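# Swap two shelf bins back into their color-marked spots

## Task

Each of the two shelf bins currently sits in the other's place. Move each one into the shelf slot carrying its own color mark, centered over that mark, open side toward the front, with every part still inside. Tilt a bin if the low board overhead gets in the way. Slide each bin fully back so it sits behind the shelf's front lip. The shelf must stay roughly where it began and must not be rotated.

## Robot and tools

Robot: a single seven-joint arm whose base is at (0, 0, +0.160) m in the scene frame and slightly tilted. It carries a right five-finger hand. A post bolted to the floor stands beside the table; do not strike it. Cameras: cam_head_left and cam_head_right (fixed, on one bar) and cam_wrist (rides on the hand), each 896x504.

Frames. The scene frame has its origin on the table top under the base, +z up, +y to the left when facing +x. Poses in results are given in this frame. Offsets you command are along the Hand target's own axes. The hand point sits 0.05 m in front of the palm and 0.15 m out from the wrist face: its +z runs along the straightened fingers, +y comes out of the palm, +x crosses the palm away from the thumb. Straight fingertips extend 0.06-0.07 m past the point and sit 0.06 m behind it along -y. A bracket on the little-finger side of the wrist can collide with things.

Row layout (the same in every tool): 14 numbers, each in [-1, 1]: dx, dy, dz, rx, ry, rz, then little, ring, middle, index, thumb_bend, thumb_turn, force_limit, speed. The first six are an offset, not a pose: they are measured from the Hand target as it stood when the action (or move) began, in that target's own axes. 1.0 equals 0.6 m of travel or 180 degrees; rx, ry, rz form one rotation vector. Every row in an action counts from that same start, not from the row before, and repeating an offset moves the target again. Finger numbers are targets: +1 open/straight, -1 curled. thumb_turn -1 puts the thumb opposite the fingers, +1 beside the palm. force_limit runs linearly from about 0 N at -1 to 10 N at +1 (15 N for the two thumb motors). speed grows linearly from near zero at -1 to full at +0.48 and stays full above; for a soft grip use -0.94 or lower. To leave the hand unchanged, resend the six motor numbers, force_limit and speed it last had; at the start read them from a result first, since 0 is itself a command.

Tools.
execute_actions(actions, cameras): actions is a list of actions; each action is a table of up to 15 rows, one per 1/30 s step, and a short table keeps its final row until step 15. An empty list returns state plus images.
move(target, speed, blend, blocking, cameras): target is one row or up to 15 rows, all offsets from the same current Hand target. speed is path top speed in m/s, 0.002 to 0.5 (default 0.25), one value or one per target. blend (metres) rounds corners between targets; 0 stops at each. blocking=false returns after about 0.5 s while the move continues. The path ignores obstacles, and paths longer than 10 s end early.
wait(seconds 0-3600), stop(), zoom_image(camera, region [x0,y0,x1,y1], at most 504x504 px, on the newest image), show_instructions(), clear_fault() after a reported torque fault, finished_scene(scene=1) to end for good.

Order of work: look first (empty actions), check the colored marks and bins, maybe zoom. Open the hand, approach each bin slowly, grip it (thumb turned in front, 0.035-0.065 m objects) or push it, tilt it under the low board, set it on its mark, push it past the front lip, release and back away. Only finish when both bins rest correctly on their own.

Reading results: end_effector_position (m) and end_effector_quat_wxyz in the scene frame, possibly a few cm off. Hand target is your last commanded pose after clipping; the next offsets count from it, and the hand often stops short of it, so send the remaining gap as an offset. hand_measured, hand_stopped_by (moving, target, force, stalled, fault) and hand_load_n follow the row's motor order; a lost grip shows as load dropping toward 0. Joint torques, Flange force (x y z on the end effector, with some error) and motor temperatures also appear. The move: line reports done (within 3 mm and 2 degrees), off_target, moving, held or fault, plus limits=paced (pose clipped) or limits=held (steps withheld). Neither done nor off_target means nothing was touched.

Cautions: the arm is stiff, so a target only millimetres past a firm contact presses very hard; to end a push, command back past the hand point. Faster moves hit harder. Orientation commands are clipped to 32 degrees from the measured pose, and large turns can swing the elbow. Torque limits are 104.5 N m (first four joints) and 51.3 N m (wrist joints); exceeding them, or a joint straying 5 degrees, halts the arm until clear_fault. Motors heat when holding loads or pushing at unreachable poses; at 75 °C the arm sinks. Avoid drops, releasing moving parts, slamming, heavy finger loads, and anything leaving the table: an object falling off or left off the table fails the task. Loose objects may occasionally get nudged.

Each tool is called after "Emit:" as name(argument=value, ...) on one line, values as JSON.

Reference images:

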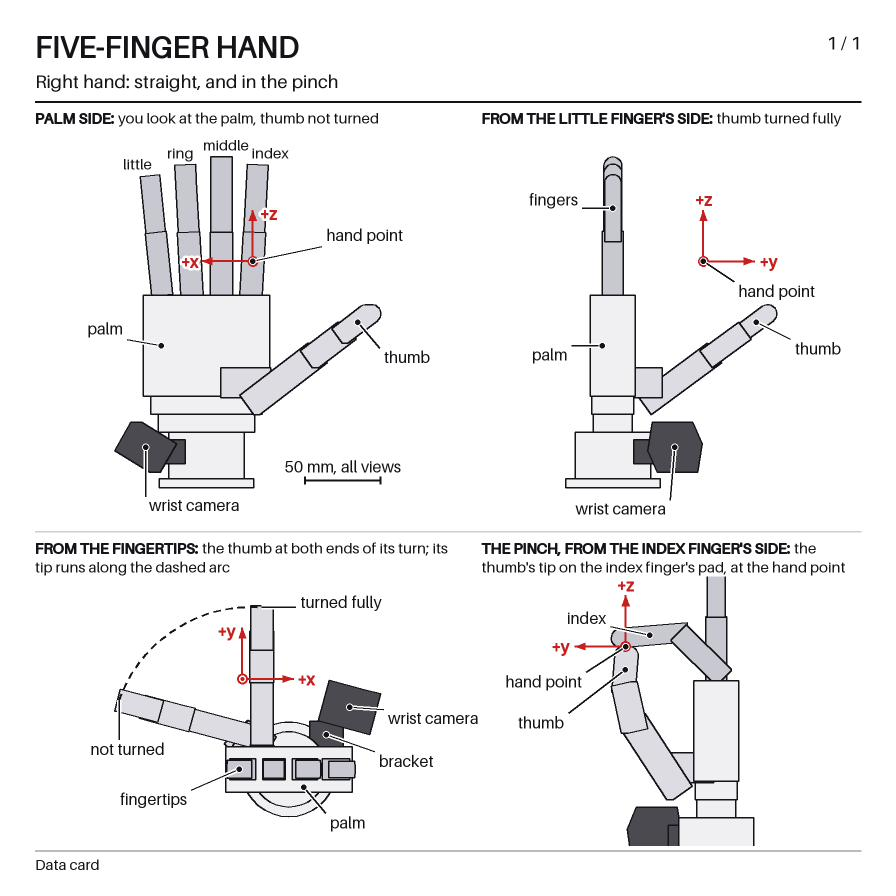

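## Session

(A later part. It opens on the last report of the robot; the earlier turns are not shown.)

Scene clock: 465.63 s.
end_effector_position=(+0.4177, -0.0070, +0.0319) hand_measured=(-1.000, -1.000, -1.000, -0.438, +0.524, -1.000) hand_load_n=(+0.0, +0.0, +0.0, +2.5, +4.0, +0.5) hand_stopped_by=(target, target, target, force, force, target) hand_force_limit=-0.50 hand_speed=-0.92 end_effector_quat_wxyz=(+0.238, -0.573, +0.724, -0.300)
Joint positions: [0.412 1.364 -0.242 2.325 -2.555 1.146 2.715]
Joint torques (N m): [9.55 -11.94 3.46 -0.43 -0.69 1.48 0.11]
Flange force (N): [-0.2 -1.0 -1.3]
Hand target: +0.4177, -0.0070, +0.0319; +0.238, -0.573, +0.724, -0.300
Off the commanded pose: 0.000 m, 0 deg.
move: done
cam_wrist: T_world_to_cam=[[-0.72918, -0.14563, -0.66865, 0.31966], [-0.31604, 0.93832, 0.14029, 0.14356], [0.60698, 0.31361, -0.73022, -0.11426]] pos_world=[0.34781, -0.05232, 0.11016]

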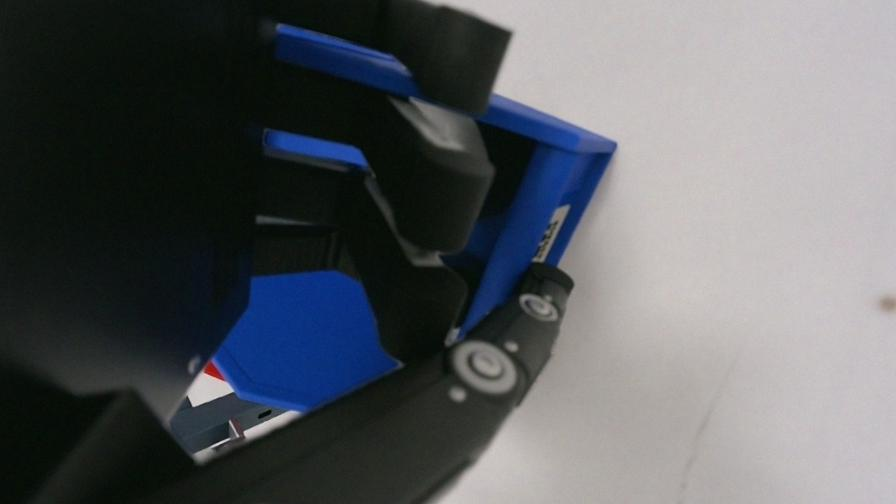

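Emit:
move(target=[0,0,0,0,0,0,-1,-1,-1,-0.75,-0.05,-1,0.0,-0.92])

Emit:
move(target=[0,-0.0118,-0.0118,0,0,0,-1,-1,-1,-0.75,-0.05,-1,0.0,-0.92], speed=0.02, cameras=["cam_wrist"])

Emit:
zoom_image(camera="cam_wrist", region=[380, 80, 720, 420])

Scene clock: 468.50 s.
end_effector_position=(+0.4177, -0.0070, +0.0319) hand_measured=(-1.000, -1.000, -1.000, -0.750, +0.518, -1.000) hand_load_n=(+0.0, +0.0, +0.0, +0.0, +4.0, +0.5) hand_stopped_by=(target, target, target, target, force, target) hand_force_limit=0.00 hand_speed=-0.92 end_effector_quat_wxyz=(+0.238, -0.573, +0.725, -0.300)
Joint positions: [0.412 1.364 -0.242 2.325 -2.555 1.146 2.715]
Joint torques (N m): [10.23 -13.04 3.53 -1.82 -1.13 2.24 0.01]
Flange force (N): [-0.3 1.5 -2.4]
Hand target: +0.4177, -0.0070, +0.0319; +0.238, -0.573, +0.725, -0.300
Off the commanded pose: 0.000 m, 0 deg.
move: done

Scene clock: 469.27 s.
end_effector_position=(+0.4177, -0.0070, +0.0419) hand_measured=(-1.000, -1.000, -1.000, -0.750, +0.518, -1.000) hand_load_n=(+0.0, +0.0, +0.0, +0.0, +2.0, +0.5) hand_stopped_by=(target, target, target, target, force, target) hand_force_limit=0.00 hand_speed=-0.92 end_effector_quat_wxyz=(+0.238, -0.573, +0.724, -0.300)
Joint positions: [0.43 1.339 -0.236 2.33 -2.534 1.126 2.701]
Joint torques (N m): [9.83 -12.43 3.65 -1.19 -0.95 1.78 0.03]
Flange force (N): [-0.2 0.4 -1.4]
Hand target: +0.4177, -0.0070, +0.0419; +0.238, -0.573, +0.724, -0.300
Off the commanded pose: 0.000 m, 0 deg.
move: done
cam_wrist: T_world_to_cam=[[-0.72924, -0.14558, -0.66859, 0.32636], [-0.31598, 0.93833, 0.14033, 0.14213], [0.60693, 0.31359, -0.73027, -0.10694]] pos_world=[0.34781, -0.05232, 0.12016]

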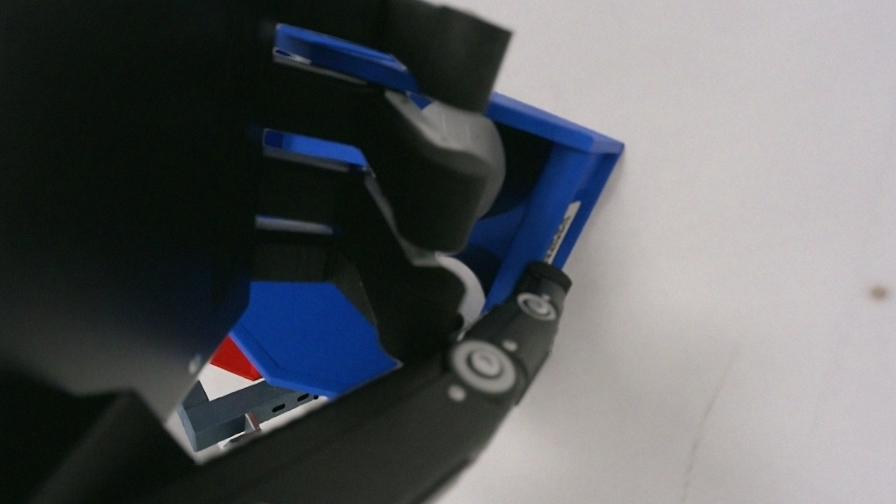

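Scaled by 1.482 from the camera's image (finer frame: 1280x720).

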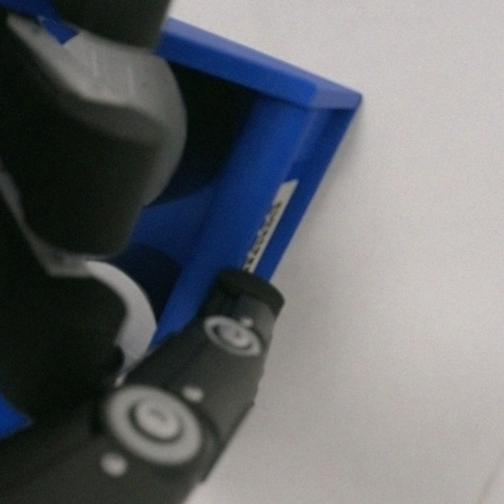

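Emit:
move(target=[[0,-0.035,-0.035,0,0,0,-1,-1,-1,-0.75,0.9,-1,0.0,-0.8],[-0.005,-0.05,-0.063,0.0833,0,0,-1,-1,-0.24,-0.1,0.7,-1,0.0,-0.7]], speed=0.06, cameras=["cam_wrist"])

Emit:
zoom_image(camera="cam_wrist", region=[380, 80, 720, 420])

Scene clock: 483.70 s.
end_effector_position=(+0.4130, -0.0029, +0.0899) hand_measured=(-1.000, -1.000, -0.240, -0.100, +0.700, -1.000) hand_load_n=(+0.0, +0.5, +0.0, +0.0, +0.0, +0.0) hand_stopped_by=(target, target, target, target, target, target) hand_force_limit=0.00 hand_speed=-0.70 end_effector_quat_wxyz=(+0.310, -0.537, +0.679, -0.392)
Joint positions: [0.491 1.478 -0.256 2.515 -2.612 1.595 2.953]
Joint torques (N m): [8.71 -11.92 2.41 0.51 -0.59 2.25 0.08]
Flange force (N): [-0.6 0.0 -1.4]
Hand target: +0.4130, -0.0029, +0.0899; +0.310, -0.537, +0.679, -0.392
Off the commanded pose: 0.000 m, 0 deg.
move: done
cam_wrist: T_world_to_cam=[[-0.53847, -0.19059, -0.82081, 0.29028], [-0.3339, 0.94261, 0.00018, 0.15005], [0.77367, 0.27416, -0.5712, -0.15368]] pos_world=[0.3253, -0.04398, 0.15046]

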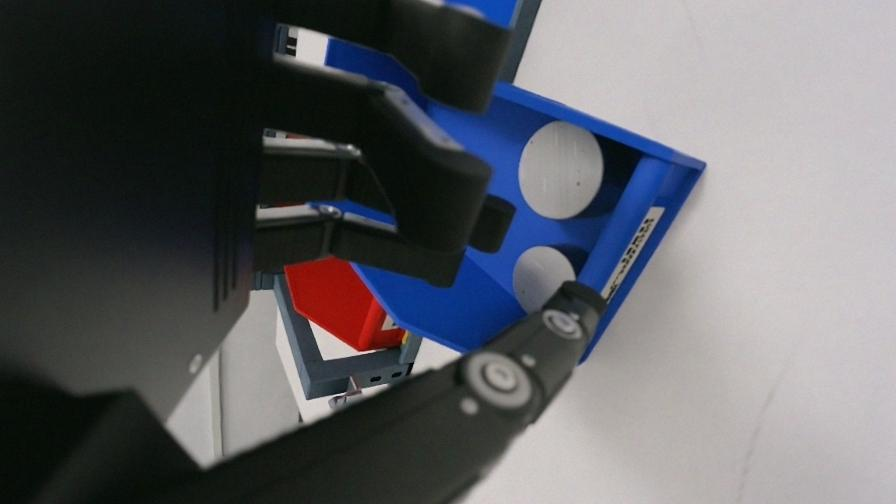

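Scaled by 1.482 from the camera's image (finer frame: 1280x720).

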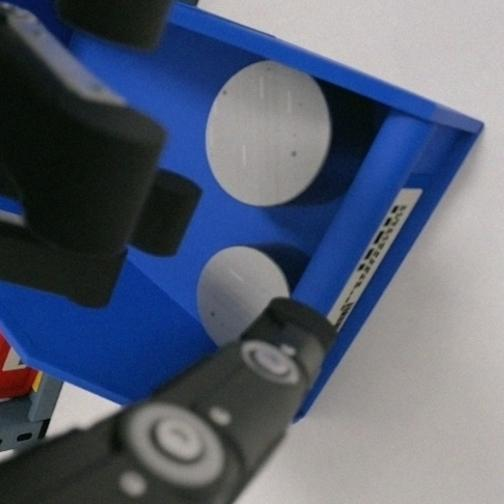

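Emit:
move(target=[[0,0.0433,0.025,0,0.0361,0.0208,-1,-1,-0.24,-0.1,0.7,-1,0.0,-0.7],[0,0.065,0.0375,0,0.0361,0.0208,-1,-1,-0.24,-0.1,0.7,-1,0.0,-0.7]], speed=0.04, cameras=["cam_wrist"])

Emit:
zoom_image(camera="cam_wrist", region=[380, 80, 720, 420])

Scene clock: 492.37 s.
end_effector_position=(+0.4130, -0.0028, +0.0448) hand_measured=(-1.000, -1.000, -0.240, -0.100, +0.700, -1.000) hand_load_n=(+0.0, +0.0, +0.5, +0.0, +0.0, +0.0) hand_stopped_by=(target, target, target, target, target, target) hand_force_limit=0.00 hand_speed=-0.70 end_effector_quat_wxyz=(+0.284, -0.492, +0.713, -0.411)
Joint positions: [0.358 1.578 -0.41 2.521 -2.904 1.701 2.95]
Joint torques (N m): [8.8 -11.08 2.29 2.32 -0.52 1.77 0.08]
Flange force (N): [-0.7 -1.7 -0.9]
Hand target: +0.4130, -0.0028, +0.0448; +0.284, -0.492, +0.713, -0.411
Off the commanded pose: 0.000 m, 0 deg.
move: done
cam_wrist: T_world_to_cam=[[-0.55893, -0.1187, -0.82068, 0.26196], [-0.208, 0.97813, 0.00019, 0.09811], [0.80271, 0.17081, -0.57139, -0.19165]] pos_world=[0.32066, -0.03213, 0.10546]

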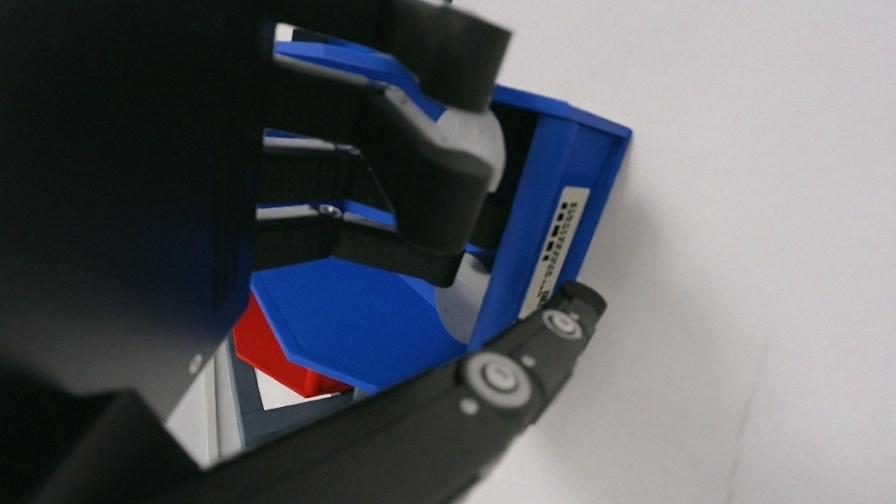

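Scaled by 1.482 from the camera's image (finer frame: 1280x720).

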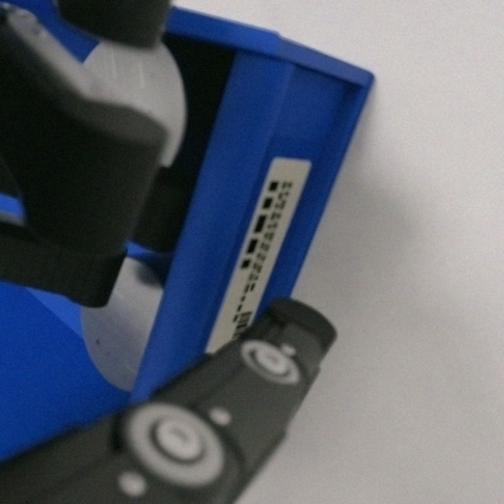

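Emit:
move(target=[0,0.0055,0.0032,0,0,0,-1,-1,-0.24,-0.1,0.7,-1,0.0,-0.7], speed=0.02)

Emit:
move(target=[0,0.0029,0.0017,0,0,0,-1,-1,-0.24,-0.1,0.7,-1,0.0,-0.7], speed=0.02)

Scene clock: 494.20 s.
end_effector_position=(+0.4130, -0.0028, +0.0410) hand_measured=(-1.000, -1.000, -0.240, -0.100, +0.700, -1.000) hand_load_n=(+0.0, +0.0, +1.0, +0.0, +0.0, +0.0) hand_stopped_by=(target, target, target, target, target, target) hand_force_limit=0.00 hand_speed=-0.70 end_effector_quat_wxyz=(+0.284, -0.492, +0.713, -0.411)
Joint positions: [0.35 1.589 -0.414 2.516 -2.908 1.708 2.952]
Joint torques (N m): [8.84 -11.09 2.29 2.55 -0.51 1.72 0.05]
Flange force (N): [-0.6 -1.5 -0.6]
Hand target: +0.4130, -0.0028, +0.0410; +0.284, -0.492, +0.713, -0.411
Off the commanded pose: 0.000 m, 0 deg.
move: done

Scene clock: 494.70 s.
end_effector_position=(+0.4130, -0.0028, +0.0390) hand_measured=(-1.000, -1.000, -0.240, -0.100, +0.700, -1.000) hand_load_n=(+0.0, +0.0, +0.5, +0.0, +0.0, +0.0) hand_stopped_by=(target, target, target, target, target, target) hand_force_limit=0.00 hand_speed=-0.70 end_effector_quat_wxyz=(+0.284, -0.492, +0.713, -0.411)
Joint positions: [0.347 1.594 -0.417 2.513 -2.91 1.711 2.953]
Joint torques (N m): [8.67 -11 2.27 2.3 -0.57 1.65 0.11]
Flange force (N): [-0.4 -2.0 -1.7]
Hand target: +0.4130, -0.0028, +0.0390; +0.284, -0.492, +0.713, -0.411
Off the commanded pose: 0.000 m, 0 deg.
move: done

Emit:
move(target=[[0,0,0,0,0,0,-1,-1,-0.24,-0.1,0.0,-1,-0.8,-0.93],[0,0,0,0,0,0,-1,-1,-0.6,-0.6,0.0,-1,-0.5,-0.93]], cameras=["cam_wrist"])

Emit:
zoom_image(camera="cam_wrist", region=[380, 80, 720, 420])

Scene clock: 499.60 s.
end_effector_position=(+0.4130, -0.0028, +0.0390) hand_measured=(-1.000, -1.000, -0.246, -0.400, +0.488, -1.000) hand_load_n=(+0.0, +0.0, +0.5, +2.5, +3.0, +0.0) hand_stopped_by=(target, target, force, force, force, target) hand_force_limit=-0.50 hand_speed=-0.93 end_effector_quat_wxyz=(+0.284, -0.492, +0.713, -0.411)
Joint positions: [0.347 1.594 -0.417 2.513 -2.91 1.711 2.953]
Joint torques (N m): [8.63 -10.76 2.41 2.81 -0.55 1.45 0.13]
Flange force (N): [-0.8 -2.1 -0.5]
Hand target: +0.4130, -0.0028, +0.0390; +0.284, -0.492, +0.713, -0.411
Off the commanded pose: 0.000 m, 0 deg.
move: done
cam_wrist: T_world_to_cam=[[-0.55882, -0.11867, -0.82076, 0.25717], [-0.20798, 0.97813, 0.00018, 0.0981], [0.80279, 0.1708, -0.57128, -0.195]] pos_world=[0.32066, -0.03213, 0.09966]

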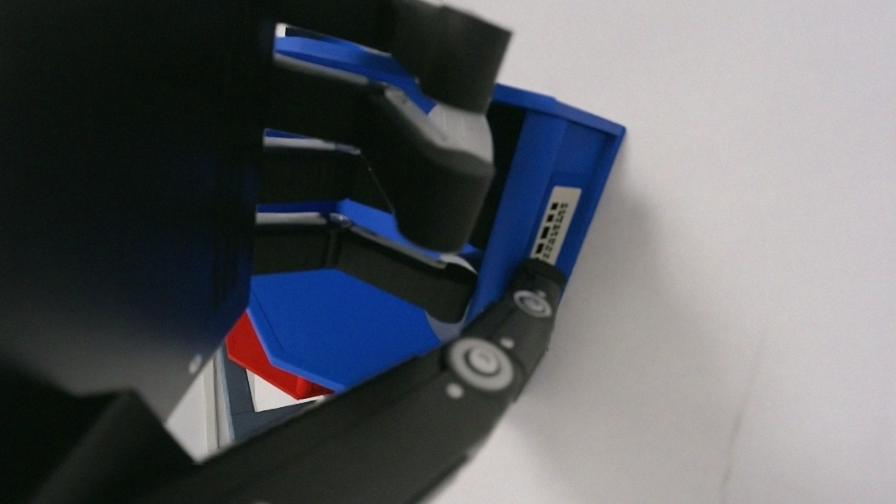

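Scaled by 1.482 from the camera's image (finer frame: 1280x720).

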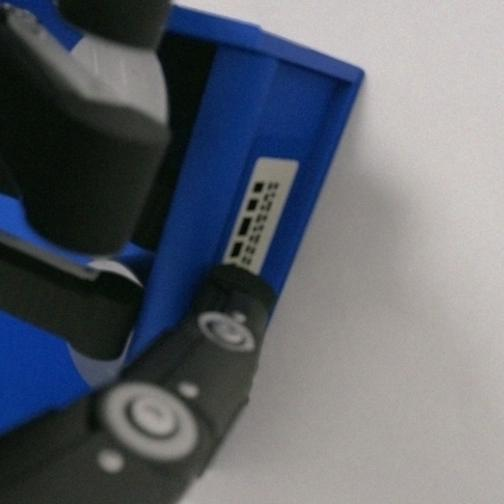

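Emit:
move(target=[0,0,0,0,0,0,-1,-1,-0.5,-0.65,-0.1,-1,-0.15,-0.94])

Scene clock: 502.13 s.
end_effector_position=(+0.4130, -0.0028, +0.0390) hand_measured=(-1.000, -1.000, -0.260, -0.650, +0.482, -1.000) hand_load_n=(+0.0, +0.0, +5.5, +0.0, +6.0, +0.0) hand_stopped_by=(target, target, force, target, force, target) hand_force_limit=-0.15 hand_speed=-0.94 end_effector_quat_wxyz=(+0.284, -0.492, +0.713, -0.411)
Joint positions: [0.347 1.594 -0.417 2.513 -2.91 1.711 2.953]
Joint torques (N m): [9.64 -12.21 2.31 1.26 -0.77 2.61 0]
Flange force (N): [-0.4 0.5 -2.4]
Hand target: +0.4130, -0.0028, +0.0390; +0.284, -0.492, +0.713, -0.411
Off the commanded pose: 0.000 m, 0 deg.
move: done

Emit:
move(target=[0,-0.0173,-0.01,0,0,0,-1,-1,-0.5,-0.65,-0.1,-1,-0.15,-0.94], speed=0.02, cameras=["cam_wrist", "cam_head_right"])

Emit:
zoom_image(camera="cam_head_right", region=[470, 220, 610, 340])

Scene clock: 504.73 s.
end_effector_position=(+0.4130, -0.0028, +0.0510) hand_measured=(-1.000, -1.000, -0.260, -0.650, +0.482, -1.000) hand_load_n=(+0.0, +0.0, +4.5, +0.0, +4.5, +1.0) hand_stopped_by=(target, target, force, target, force, target) hand_force_limit=-0.15 hand_speed=-0.94 end_effector_quat_wxyz=(+0.284, -0.492, +0.713, -0.411)
Joint positions: [0.369 1.561 -0.403 2.529 -2.896 1.69 2.946]
Joint torques (N m): [10.09 -12.61 2.71 1.66 -0.89 2.89 0.02]
Flange force (N): [-0.7 2.1 0.4]
Hand target: +0.4130, -0.0028, +0.0510; +0.284, -0.492, +0.713, -0.411
Off the commanded pose: 0.000 m, 0 deg.
move: done
cam_wrist: T_world_to_cam=[[-0.55882, -0.11867, -0.82076, 0.26702], [-0.20798, 0.97813, 0.00018, 0.0981], [0.80279, 0.1708, -0.57128, -0.18815]] pos_world=[0.32066, -0.03213, 0.11166]
Images, in order (width x height): cam_head_right 896x504, cam_wrist 896x504.

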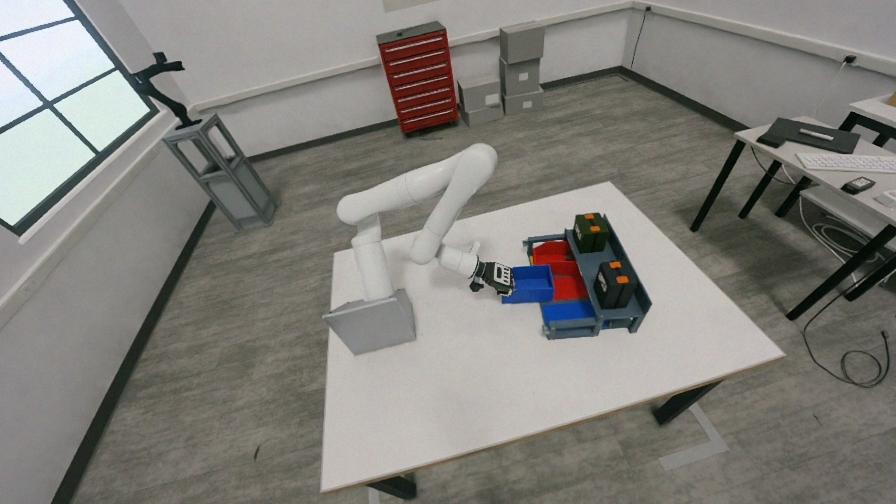

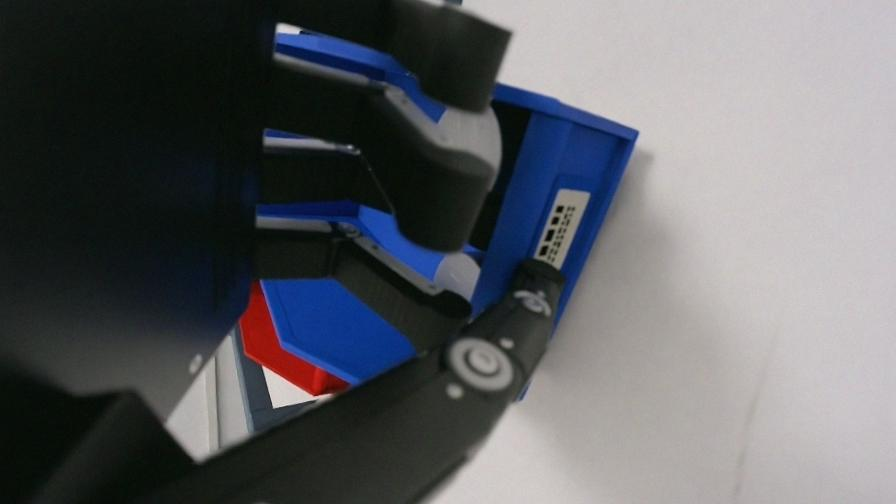

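Scaled by 3.600 from the camera's image (finer frame: 1280x720).

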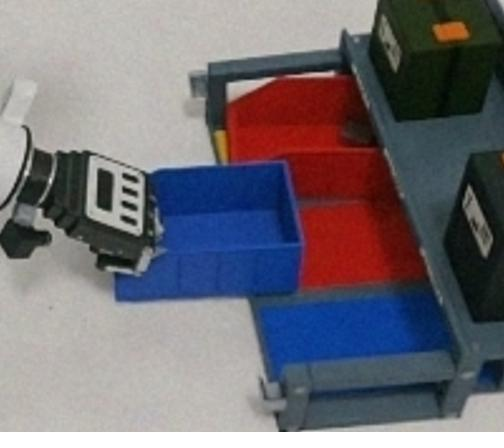

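Emit:
move(target=[[0,-0.0144,-0.0083,0,0,0,-1,-1,-0.5,-0.65,-0.1,-1,-0.15,-0.94],[-0.0065,-0.0392,0.0346,0,0,0,-1,-1,-0.5,-0.65,-0.1,-1,-0.15,-0.94]], speed=0.03, cameras=["cam_wrist", "cam_head_right"])

Emit:
zoom_image(camera="cam_head_right", region=[470, 220, 610, 340])

Scene clock: 510.27 s.
end_effector_position=(+0.4422, -0.0098, +0.0610) hand_measured=(-1.000, -1.000, -0.260, -0.650, +0.480, -1.000) hand_load_n=(+0.0, +0.0, +0.0, +0.0, +0.0, +0.0) hand_stopped_by=(target, target, force, target, force, target) hand_force_limit=-0.15 hand_speed=-0.94 end_effector_quat_wxyz=(+0.284, -0.492, +0.713, -0.411)
Joint positions: [0.39 1.464 -0.405 2.46 -2.91 1.532 2.892]
Joint torques (N m): [9.64 -12.03 2.55 0.6 -0.7 2.23 0.06]
Flange force (N): [-0.2 -0.3 -1.5]
Hand target: +0.4422, -0.0098, +0.0610; +0.284, -0.492, +0.713, -0.411
Off the commanded pose: 0.000 m, 0 deg.
move: done
cam_wrist: T_world_to_cam=[[-0.55883, -0.11868, -0.82075, 0.29073], [-0.2079, 0.97815, 0.00012, 0.1109], [0.8028, 0.1707, -0.57129, -0.2047]] pos_world=[0.34986, -0.03903, 0.12166]
Images, in order (width x height): cam_head_right 896x504, cam_wrist 896x504.

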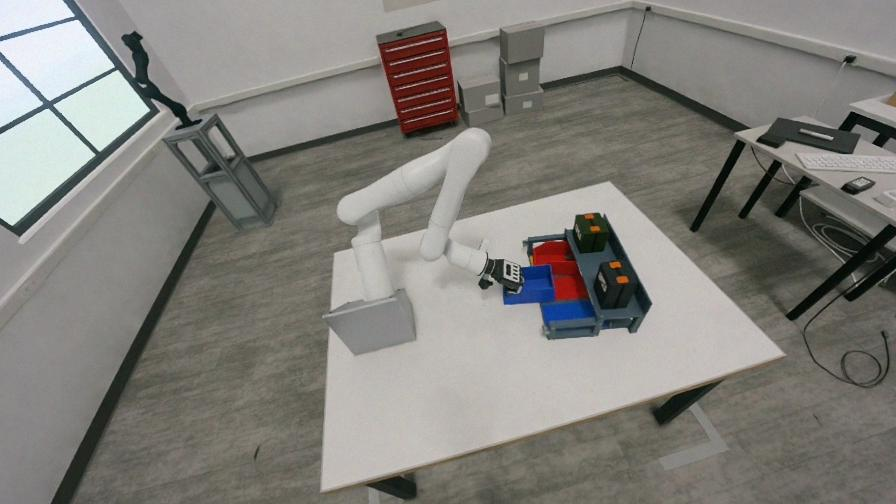

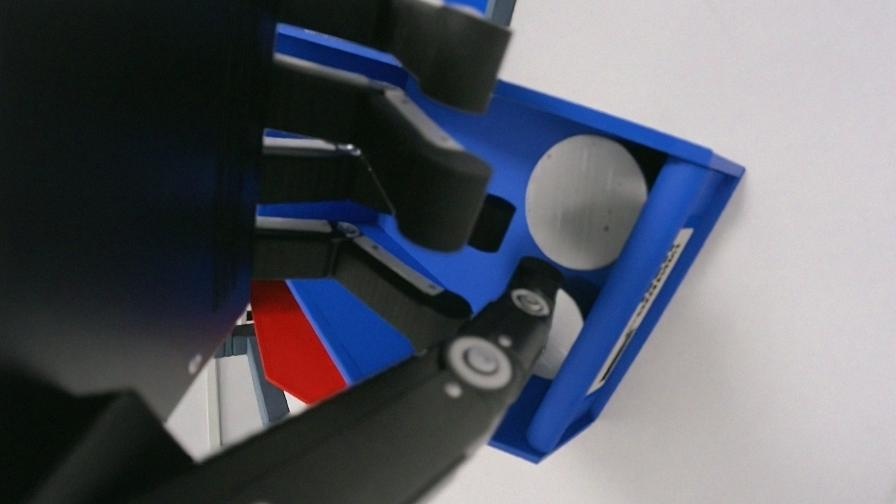

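Scaled by 3.600 from the camera's image (finer frame: 1280x720).

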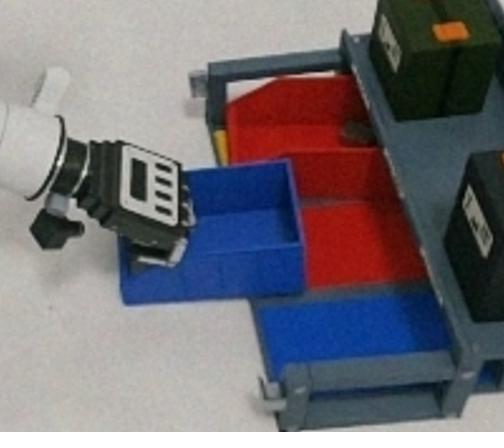

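Emit:
move(target=[[0,-0.07,-0.0404,0,0,0,-1,-1,-0.26,-0.65,0.48,-1,-0.15,-0.9],[0,-0.28,-0.12,0,0,0,-1,-1,-0.26,-0.65,0.8,-1,-0.15,-0.7]], speed=0.08, cameras=["cam_wrist", "cam_head_right", "cam_head_left"])

Emit:
zoom_image(camera="cam_head_right", region=[470, 220, 610, 340])

Emit:
zoom_image(camera="cam_wrist", region=[380, 80, 820, 420])

Scene clock: 530.83 s.
end_effector_position=(+0.4624, -0.0175, +0.2425) hand_measured=(-1.000, -1.000, -0.260, -0.650, +0.800, -1.000) hand_load_n=(+0.0, +0.0, +0.0, +0.0, +0.0, +0.0) hand_stopped_by=(target, target, target, target, target, target) hand_force_limit=-0.15 hand_speed=-0.70 end_effector_quat_wxyz=(+0.284, -0.492, +0.713, -0.411)
Joint positions: [0.762 0.909 -0.352 2.387 -2.549 0.887 2.559]
Joint torques (N m): [7.81 -9.03 3.09 -5.27 -1.12 1.98 0.03]
Flange force (N): [0.3 -0.2 -2.2]
Hand target: +0.4624, -0.0175, +0.2425; +0.284, -0.492, +0.713, -0.411
Off the commanded pose: 0.000 m, 0 deg.
move: done
cam_wrist: T_world_to_cam=[[-0.55881, -0.11873, -0.82076, 0.45012], [-0.20801, 0.97813, 0.00013, 0.12267], [0.80279, 0.1708, -0.57128, -0.11599]] pos_world=[0.37016, -0.04673, 0.30316]

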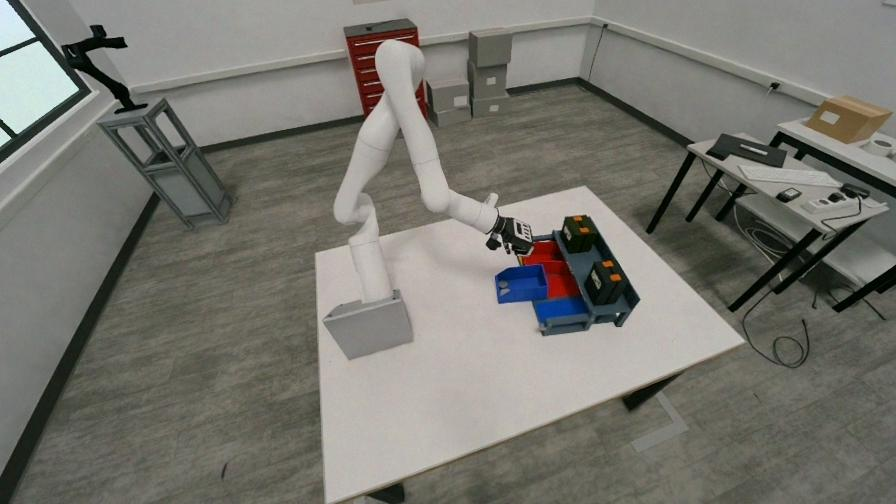

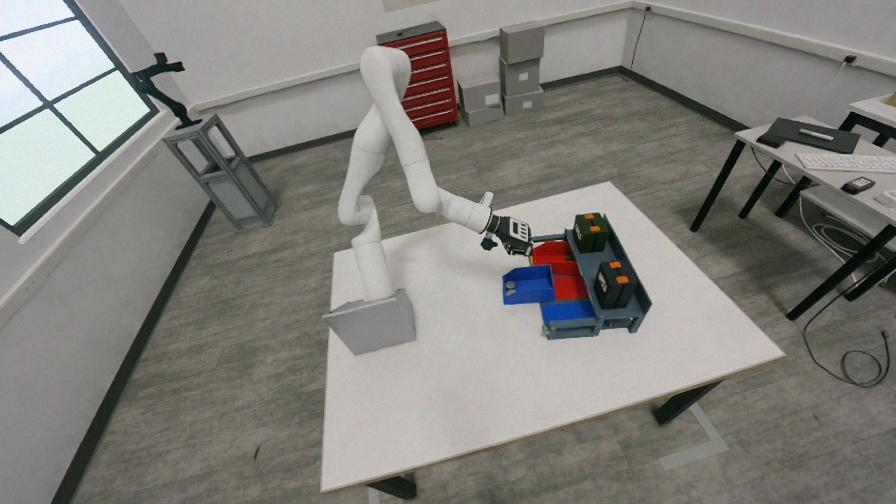

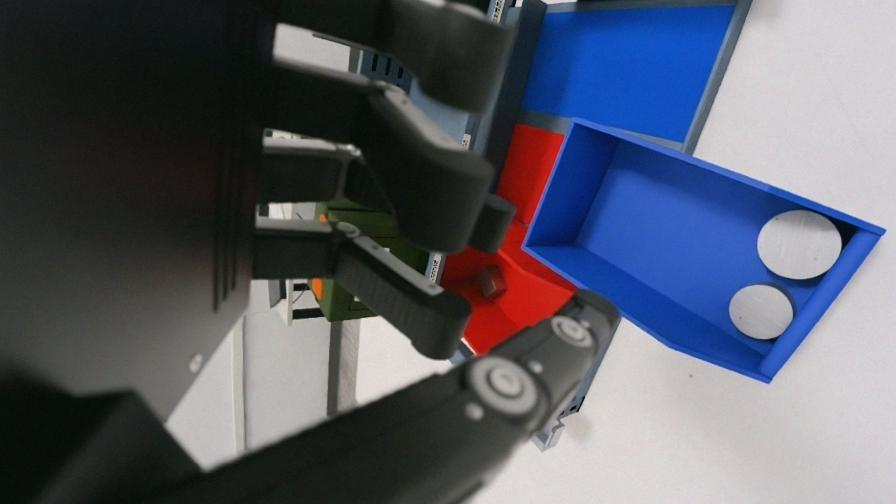

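Scaled by 3.600 from the camera's image (finer frame: 1280x720).

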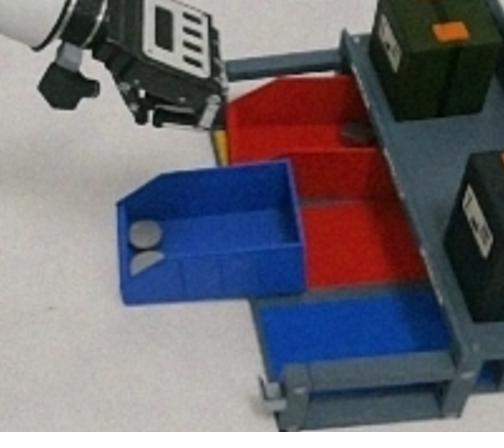

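Scaled by 1.145 from the camera's image (finer frame: 1280x720).

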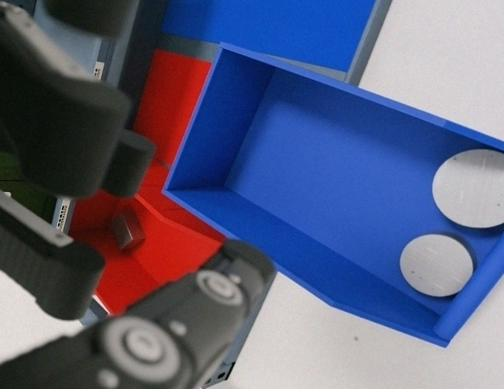

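Emit:
move(target=[0.011,-0.031,-0.038,-0.2716,0.2378,0.4119,-1,-0.1,-0.1,-0.1,1,-1,-0.15,-0.7], speed=0.2)

Emit:
move(target=[0,0,0,0.1307,0.1309,0.488,-1,-0.1,-0.1,-0.1,1,-1,-0.15,-0.7], speed=0.2, cameras=["cam_wrist", "cam_head_left", "cam_head_right"])

Scene clock: 540.80 s.
end_effector_position=(+0.4503, -0.0200, +0.2700) hand_measured=(-1.000, -0.100, -0.100, -0.100, +1.000, -1.000) hand_load_n=(+0.0, +0.0, +0.0, +0.5, -0.5, +0.0) hand_stopped_by=(target, target, target, target, target, target) hand_force_limit=-0.15 hand_speed=-0.70 end_effector_quat_wxyz=(+0.000, +0.114, +0.993, +0.000)
Joint positions: [1.052 1.209 -0.925 1.489 -2.955 -1.144 1.739]
Joint torques (N m): [9.08 -12.82 -0.79 -8.05 -0.24 0.23 0.09]
Flange force (N): [3.1 0.9 0.9]
Hand target: +0.4503, -0.0200, +0.2700; +0.000, +0.114, +0.993, +0.000
Off the commanded pose: 0.000 m, 0 deg.
move: done

Scene clock: 545.30 s.
end_effector_position=(+0.4503, -0.0200, +0.2700) hand_measured=(-1.000, -0.100, -0.100, -0.100, +1.000, -1.000) hand_load_n=(+0.0, +0.0, +0.0, +0.0, +0.0, +0.0) hand_stopped_by=(target, target, target, target, target, target) hand_force_limit=-0.15 hand_speed=-0.70 end_effector_quat_wxyz=(-0.203, +0.757, +0.600, -0.161)
Joint positions: [0.534 1.159 -0.446 1.031 -3.315 -1.837 0.3]
Joint torques (N m): [13.12 -14.42 2.94 -7.13 0.15 -0.99 0.08]
Flange force (N): [0.3 -3.2 3.2]
Hand target: +0.4503, -0.0200, +0.2700; -0.203, +0.757, +0.600, -0.161
Off the commanded pose: 0.000 m, 0 deg.
move: done
cam_wrist: T_world_to_cam=[[0.87519, 0.11219, -0.47058, -0.2701], [0.26442, -0.92551, 0.27112, -0.20135], [-0.40511, -0.36171, -0.83967, 0.51564]] pos_world=[0.49853, 0.03047, 0.36045]

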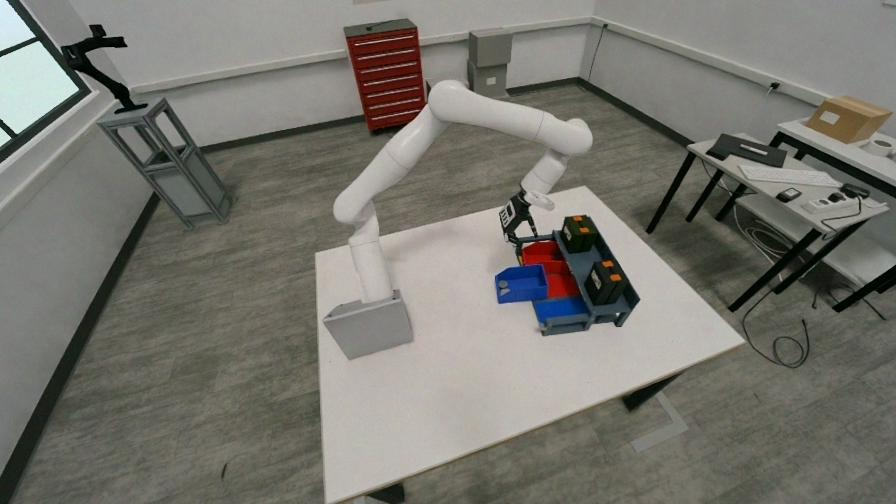

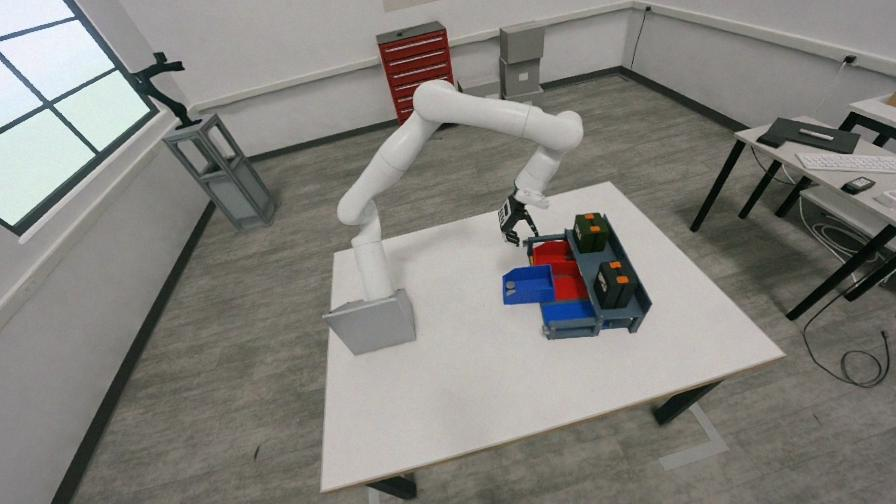

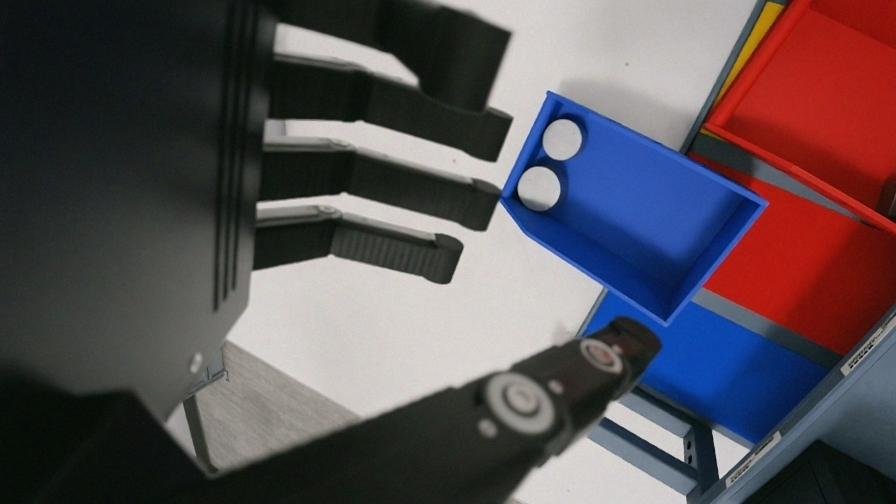

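Emit:
move(target=[-0.007,0.05,0.279,0,0,0,-1,0.02,0.0,0.04,1,-1,-0.15,-0.7], speed=0.12, cameras=["cam_wrist"])

Emit:
zoom_image(camera="cam_wrist", region=[380, 80, 800, 460])

Scene clock: 554.83 s.
end_effector_position=(+0.3932, -0.0109, +0.1100) hand_measured=(-1.000, +0.020, +0.000, +0.040, +1.000, -1.000) hand_load_n=(+0.0, +0.0, +0.0, +0.0, +0.0, +0.0) hand_stopped_by=(target, target, target, target, target, target) hand_force_limit=-0.15 hand_speed=-0.70 end_effector_quat_wxyz=(-0.203, +0.757, +0.600, -0.161)
Joint positions: [0.466 1.202 -0.473 1.468 -3.334 -1.331 0.329]
Joint torques (N m): [12.39 -14 3.21 -5.15 0.15 -0.96 0.06]
Flange force (N): [0.1 -2.5 1.4]
Hand target: +0.3932, -0.0109, +0.1100; -0.203, +0.757, +0.600, -0.161
Off the commanded pose: 0.000 m, 0 deg.
move: done
cam_wrist: T_world_to_cam=[[0.87524, 0.11213, -0.47052, -0.29647], [0.26433, -0.92553, 0.27114, -0.13441], [-0.40508, -0.36168, -0.8397, 0.36144]] pos_world=[0.44143, 0.03957, 0.20045]

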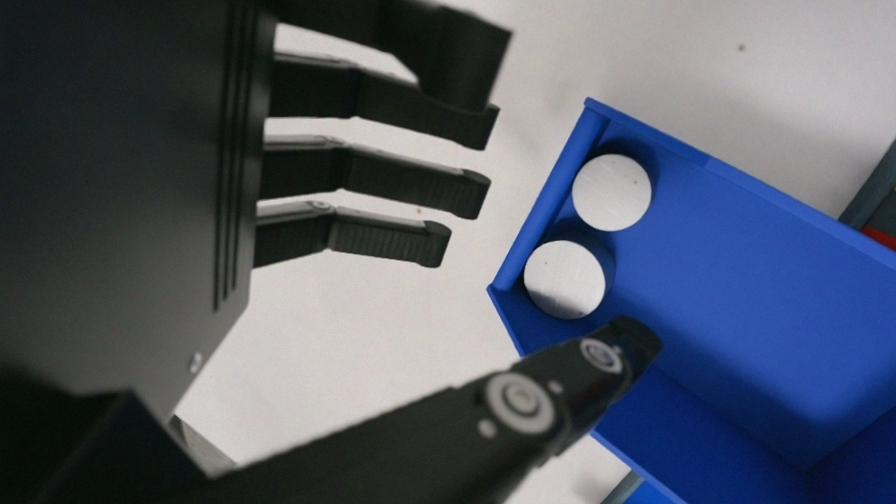

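Scaled by 1.200 from the camera's image (finer frame: 1280x720).

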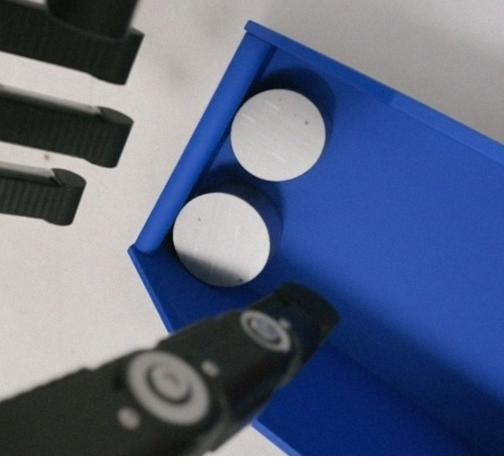

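Emit:
move(target=[[0,0.0417,0.0722,0,0.0103,0.0179,-1,0.02,0.0,0.04,1,-1,-0.15,-0.7],[0,0.0642,0.1111,0,0.0103,0.0179,-1,0.02,0.0,0.04,1,-1,-0.15,-0.7]], speed=0.04, cameras=["cam_wrist"])

Emit:
zoom_image(camera="cam_wrist", region=[380, 80, 800, 460])

Scene clock: 559.97 s.
end_effector_position=(+0.3932, -0.0110, +0.0330) hand_measured=(-1.000, +0.020, +0.000, +0.040, +1.000, -1.000) hand_load_n=(+0.0, +0.0, +0.0, +0.0, +0.0, +0.0) hand_stopped_by=(target, target, target, target, target, target) hand_force_limit=-0.15 hand_speed=-0.70 end_effector_quat_wxyz=(-0.208, +0.776, +0.575, -0.154)
Joint positions: [0.385 1.317 -0.476 1.468 -3.379 -1.2 0.283]
Joint torques (N m): [12.88 -14.64 3.04 -4.28 0.11 -0.97 0.1]
Flange force (N): [0.1 -2.5 1.0]
Hand target: +0.3932, -0.0110, +0.0330; -0.208, +0.776, +0.575, -0.154
Off the commanded pose: 0.000 m, 0 deg.
move: done
cam_wrist: T_world_to_cam=[[0.88062, 0.05508, -0.4706, -0.3354], [0.2038, -0.94068, 0.27127, -0.08998], [-0.42775, -0.3348, -0.83961, 0.30595]] pos_world=[0.44457, 0.03626, 0.12345]

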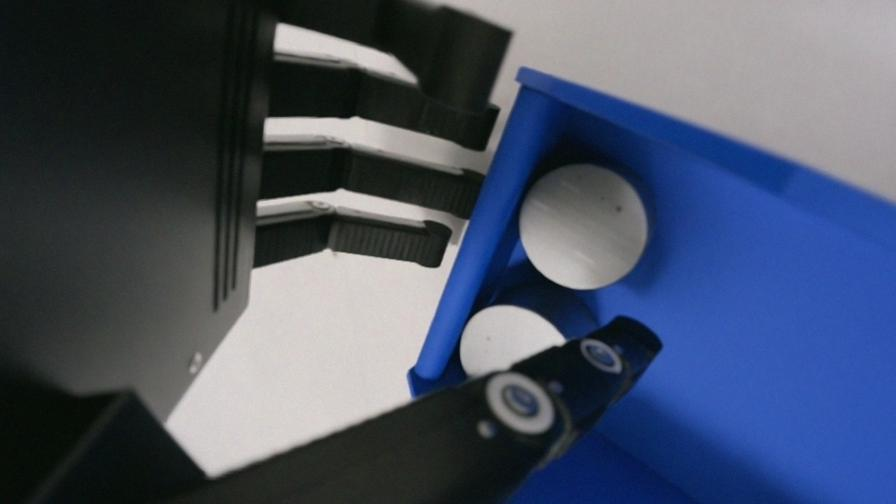

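Scaled by 1.200 from the camera's image (finer frame: 1280x720).

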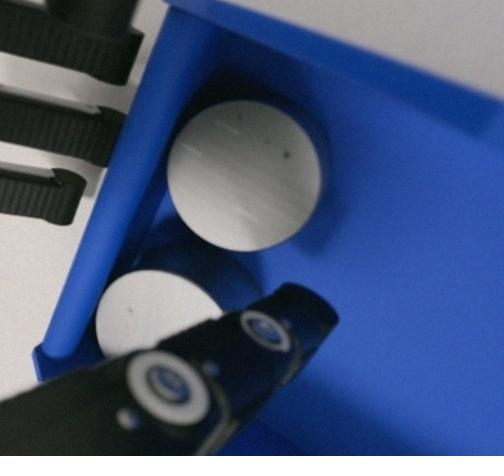

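Emit:
move(target=[[0,0.0103,-0.0022,0,0,0,-1,0.02,0.0,0.04,1,-1,-0.15,-0.7],[0,0.0103,-0.0022,0,0,0,-1,0.02,0.0,0.04,-0.1,-1,-0.75,-0.93],[0,0.0103,-0.0022,0,0,0,-1,-0.3,-0.3,-0.3,-0.1,-1,-0.5,-0.93]], speed=0.02, cameras=["cam_wrist"])

Emit:
zoom_image(camera="cam_wrist", region=[380, 80, 800, 460])

Scene clock: 569.13 s.
end_effector_position=(+0.3989, -0.0127, +0.0311) hand_measured=(-1.000, +0.020, +0.000, +0.040, +0.502, -1.000) hand_load_n=(+0.0, +0.0, +0.0, +0.0, +0.0, +0.0) hand_stopped_by=(target, target, target, target, moving, target) hand_force_limit=-0.75 hand_speed=-0.93 end_effector_quat_wxyz=(-0.208, +0.776, +0.575, -0.154)
Joint positions: [0.378 1.327 -0.475 1.442 -3.379 -1.213 0.278]
Joint torques (N m): [12.97 -14.78 3.13 -4.41 0.14 -0.96 0.08]
Flange force (N): [0.2 -2.9 1.1]
Hand target: +0.3989, -0.0127, +0.0311; -0.208, +0.776, +0.575, -0.154
Off the commanded pose: 0.000 m, 0 deg.
move: moving (no rest 5 s after target 2's new numbers were sent); path passed 2 of 3 targets; target 3's new numbers were not sent
cam_wrist: T_world_to_cam=[[0.88062, 0.05508, -0.4706, -0.34131], [0.2038, -0.94068, 0.27127, -0.09234], [-0.42775, -0.3348, -0.83961, 0.30624]] pos_world=[0.45037, 0.03446, 0.12155]

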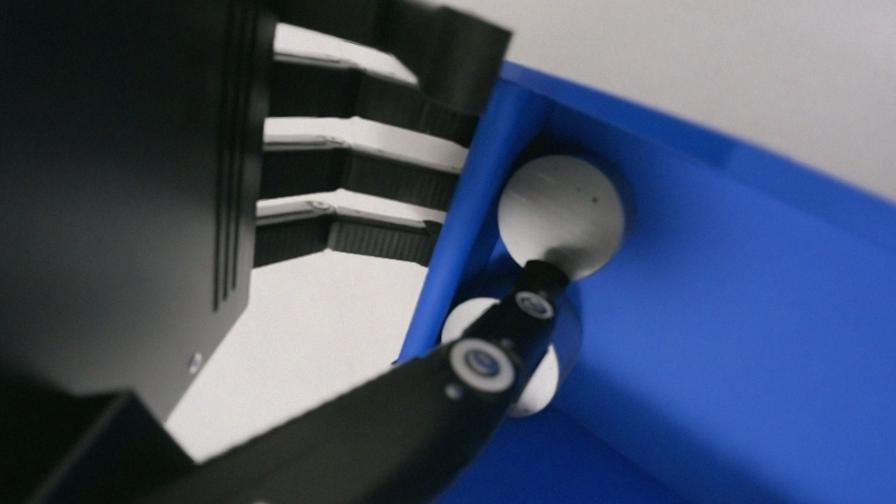

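Scaled by 1.200 from the camera's image (finer frame: 1280x720).

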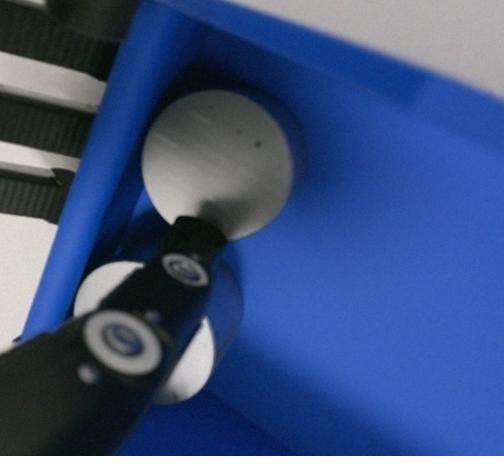

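Emit:
move(target=[0,0,0,0,0,0,-1,0.02,0.0,0.04,-0.1,-1,-0.72,-0.85], cameras=["cam_wrist"])

Emit:
zoom_image(camera="cam_wrist", region=[380, 80, 800, 460])

Scene clock: 571.53 s.
end_effector_position=(+0.3990, -0.0127, +0.0311) hand_measured=(-1.000, +0.020, +0.000, +0.040, +0.134, -1.000) hand_load_n=(+0.0, +0.0, +0.5, +0.0, +2.0, +0.0) hand_stopped_by=(target, target, target, target, force, target) hand_force_limit=-0.72 hand_speed=-0.85 end_effector_quat_wxyz=(-0.208, +0.776, +0.575, -0.154)
Joint positions: [0.378 1.327 -0.475 1.442 -3.379 -1.213 0.278]
Joint torques (N m): [12.78 -14.41 3.13 -3.76 0.16 -1.33 0.04]
Flange force (N): [0.2 -1.9 0.5]
Hand target: +0.3990, -0.0127, +0.0311; -0.208, +0.776, +0.575, -0.154
Off the commanded pose: 0.000 m, 0 deg.
move: done
cam_wrist: T_world_to_cam=[[0.88062, 0.05508, -0.4706, -0.34131], [0.2038, -0.94068, 0.27127, -0.09234], [-0.42775, -0.3348, -0.83961, 0.30624]] pos_world=[0.45037, 0.03446, 0.12155]

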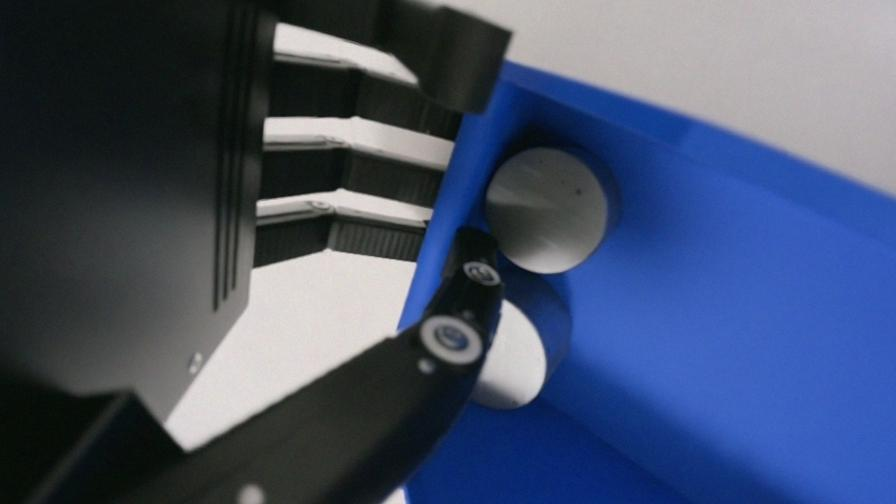

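Scaled by 1.200 from the camera's image (finer frame: 1280x720).

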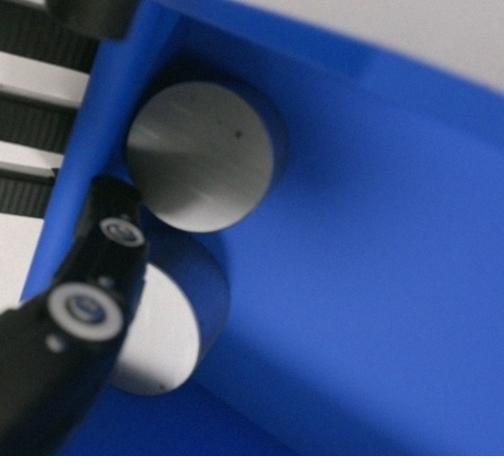

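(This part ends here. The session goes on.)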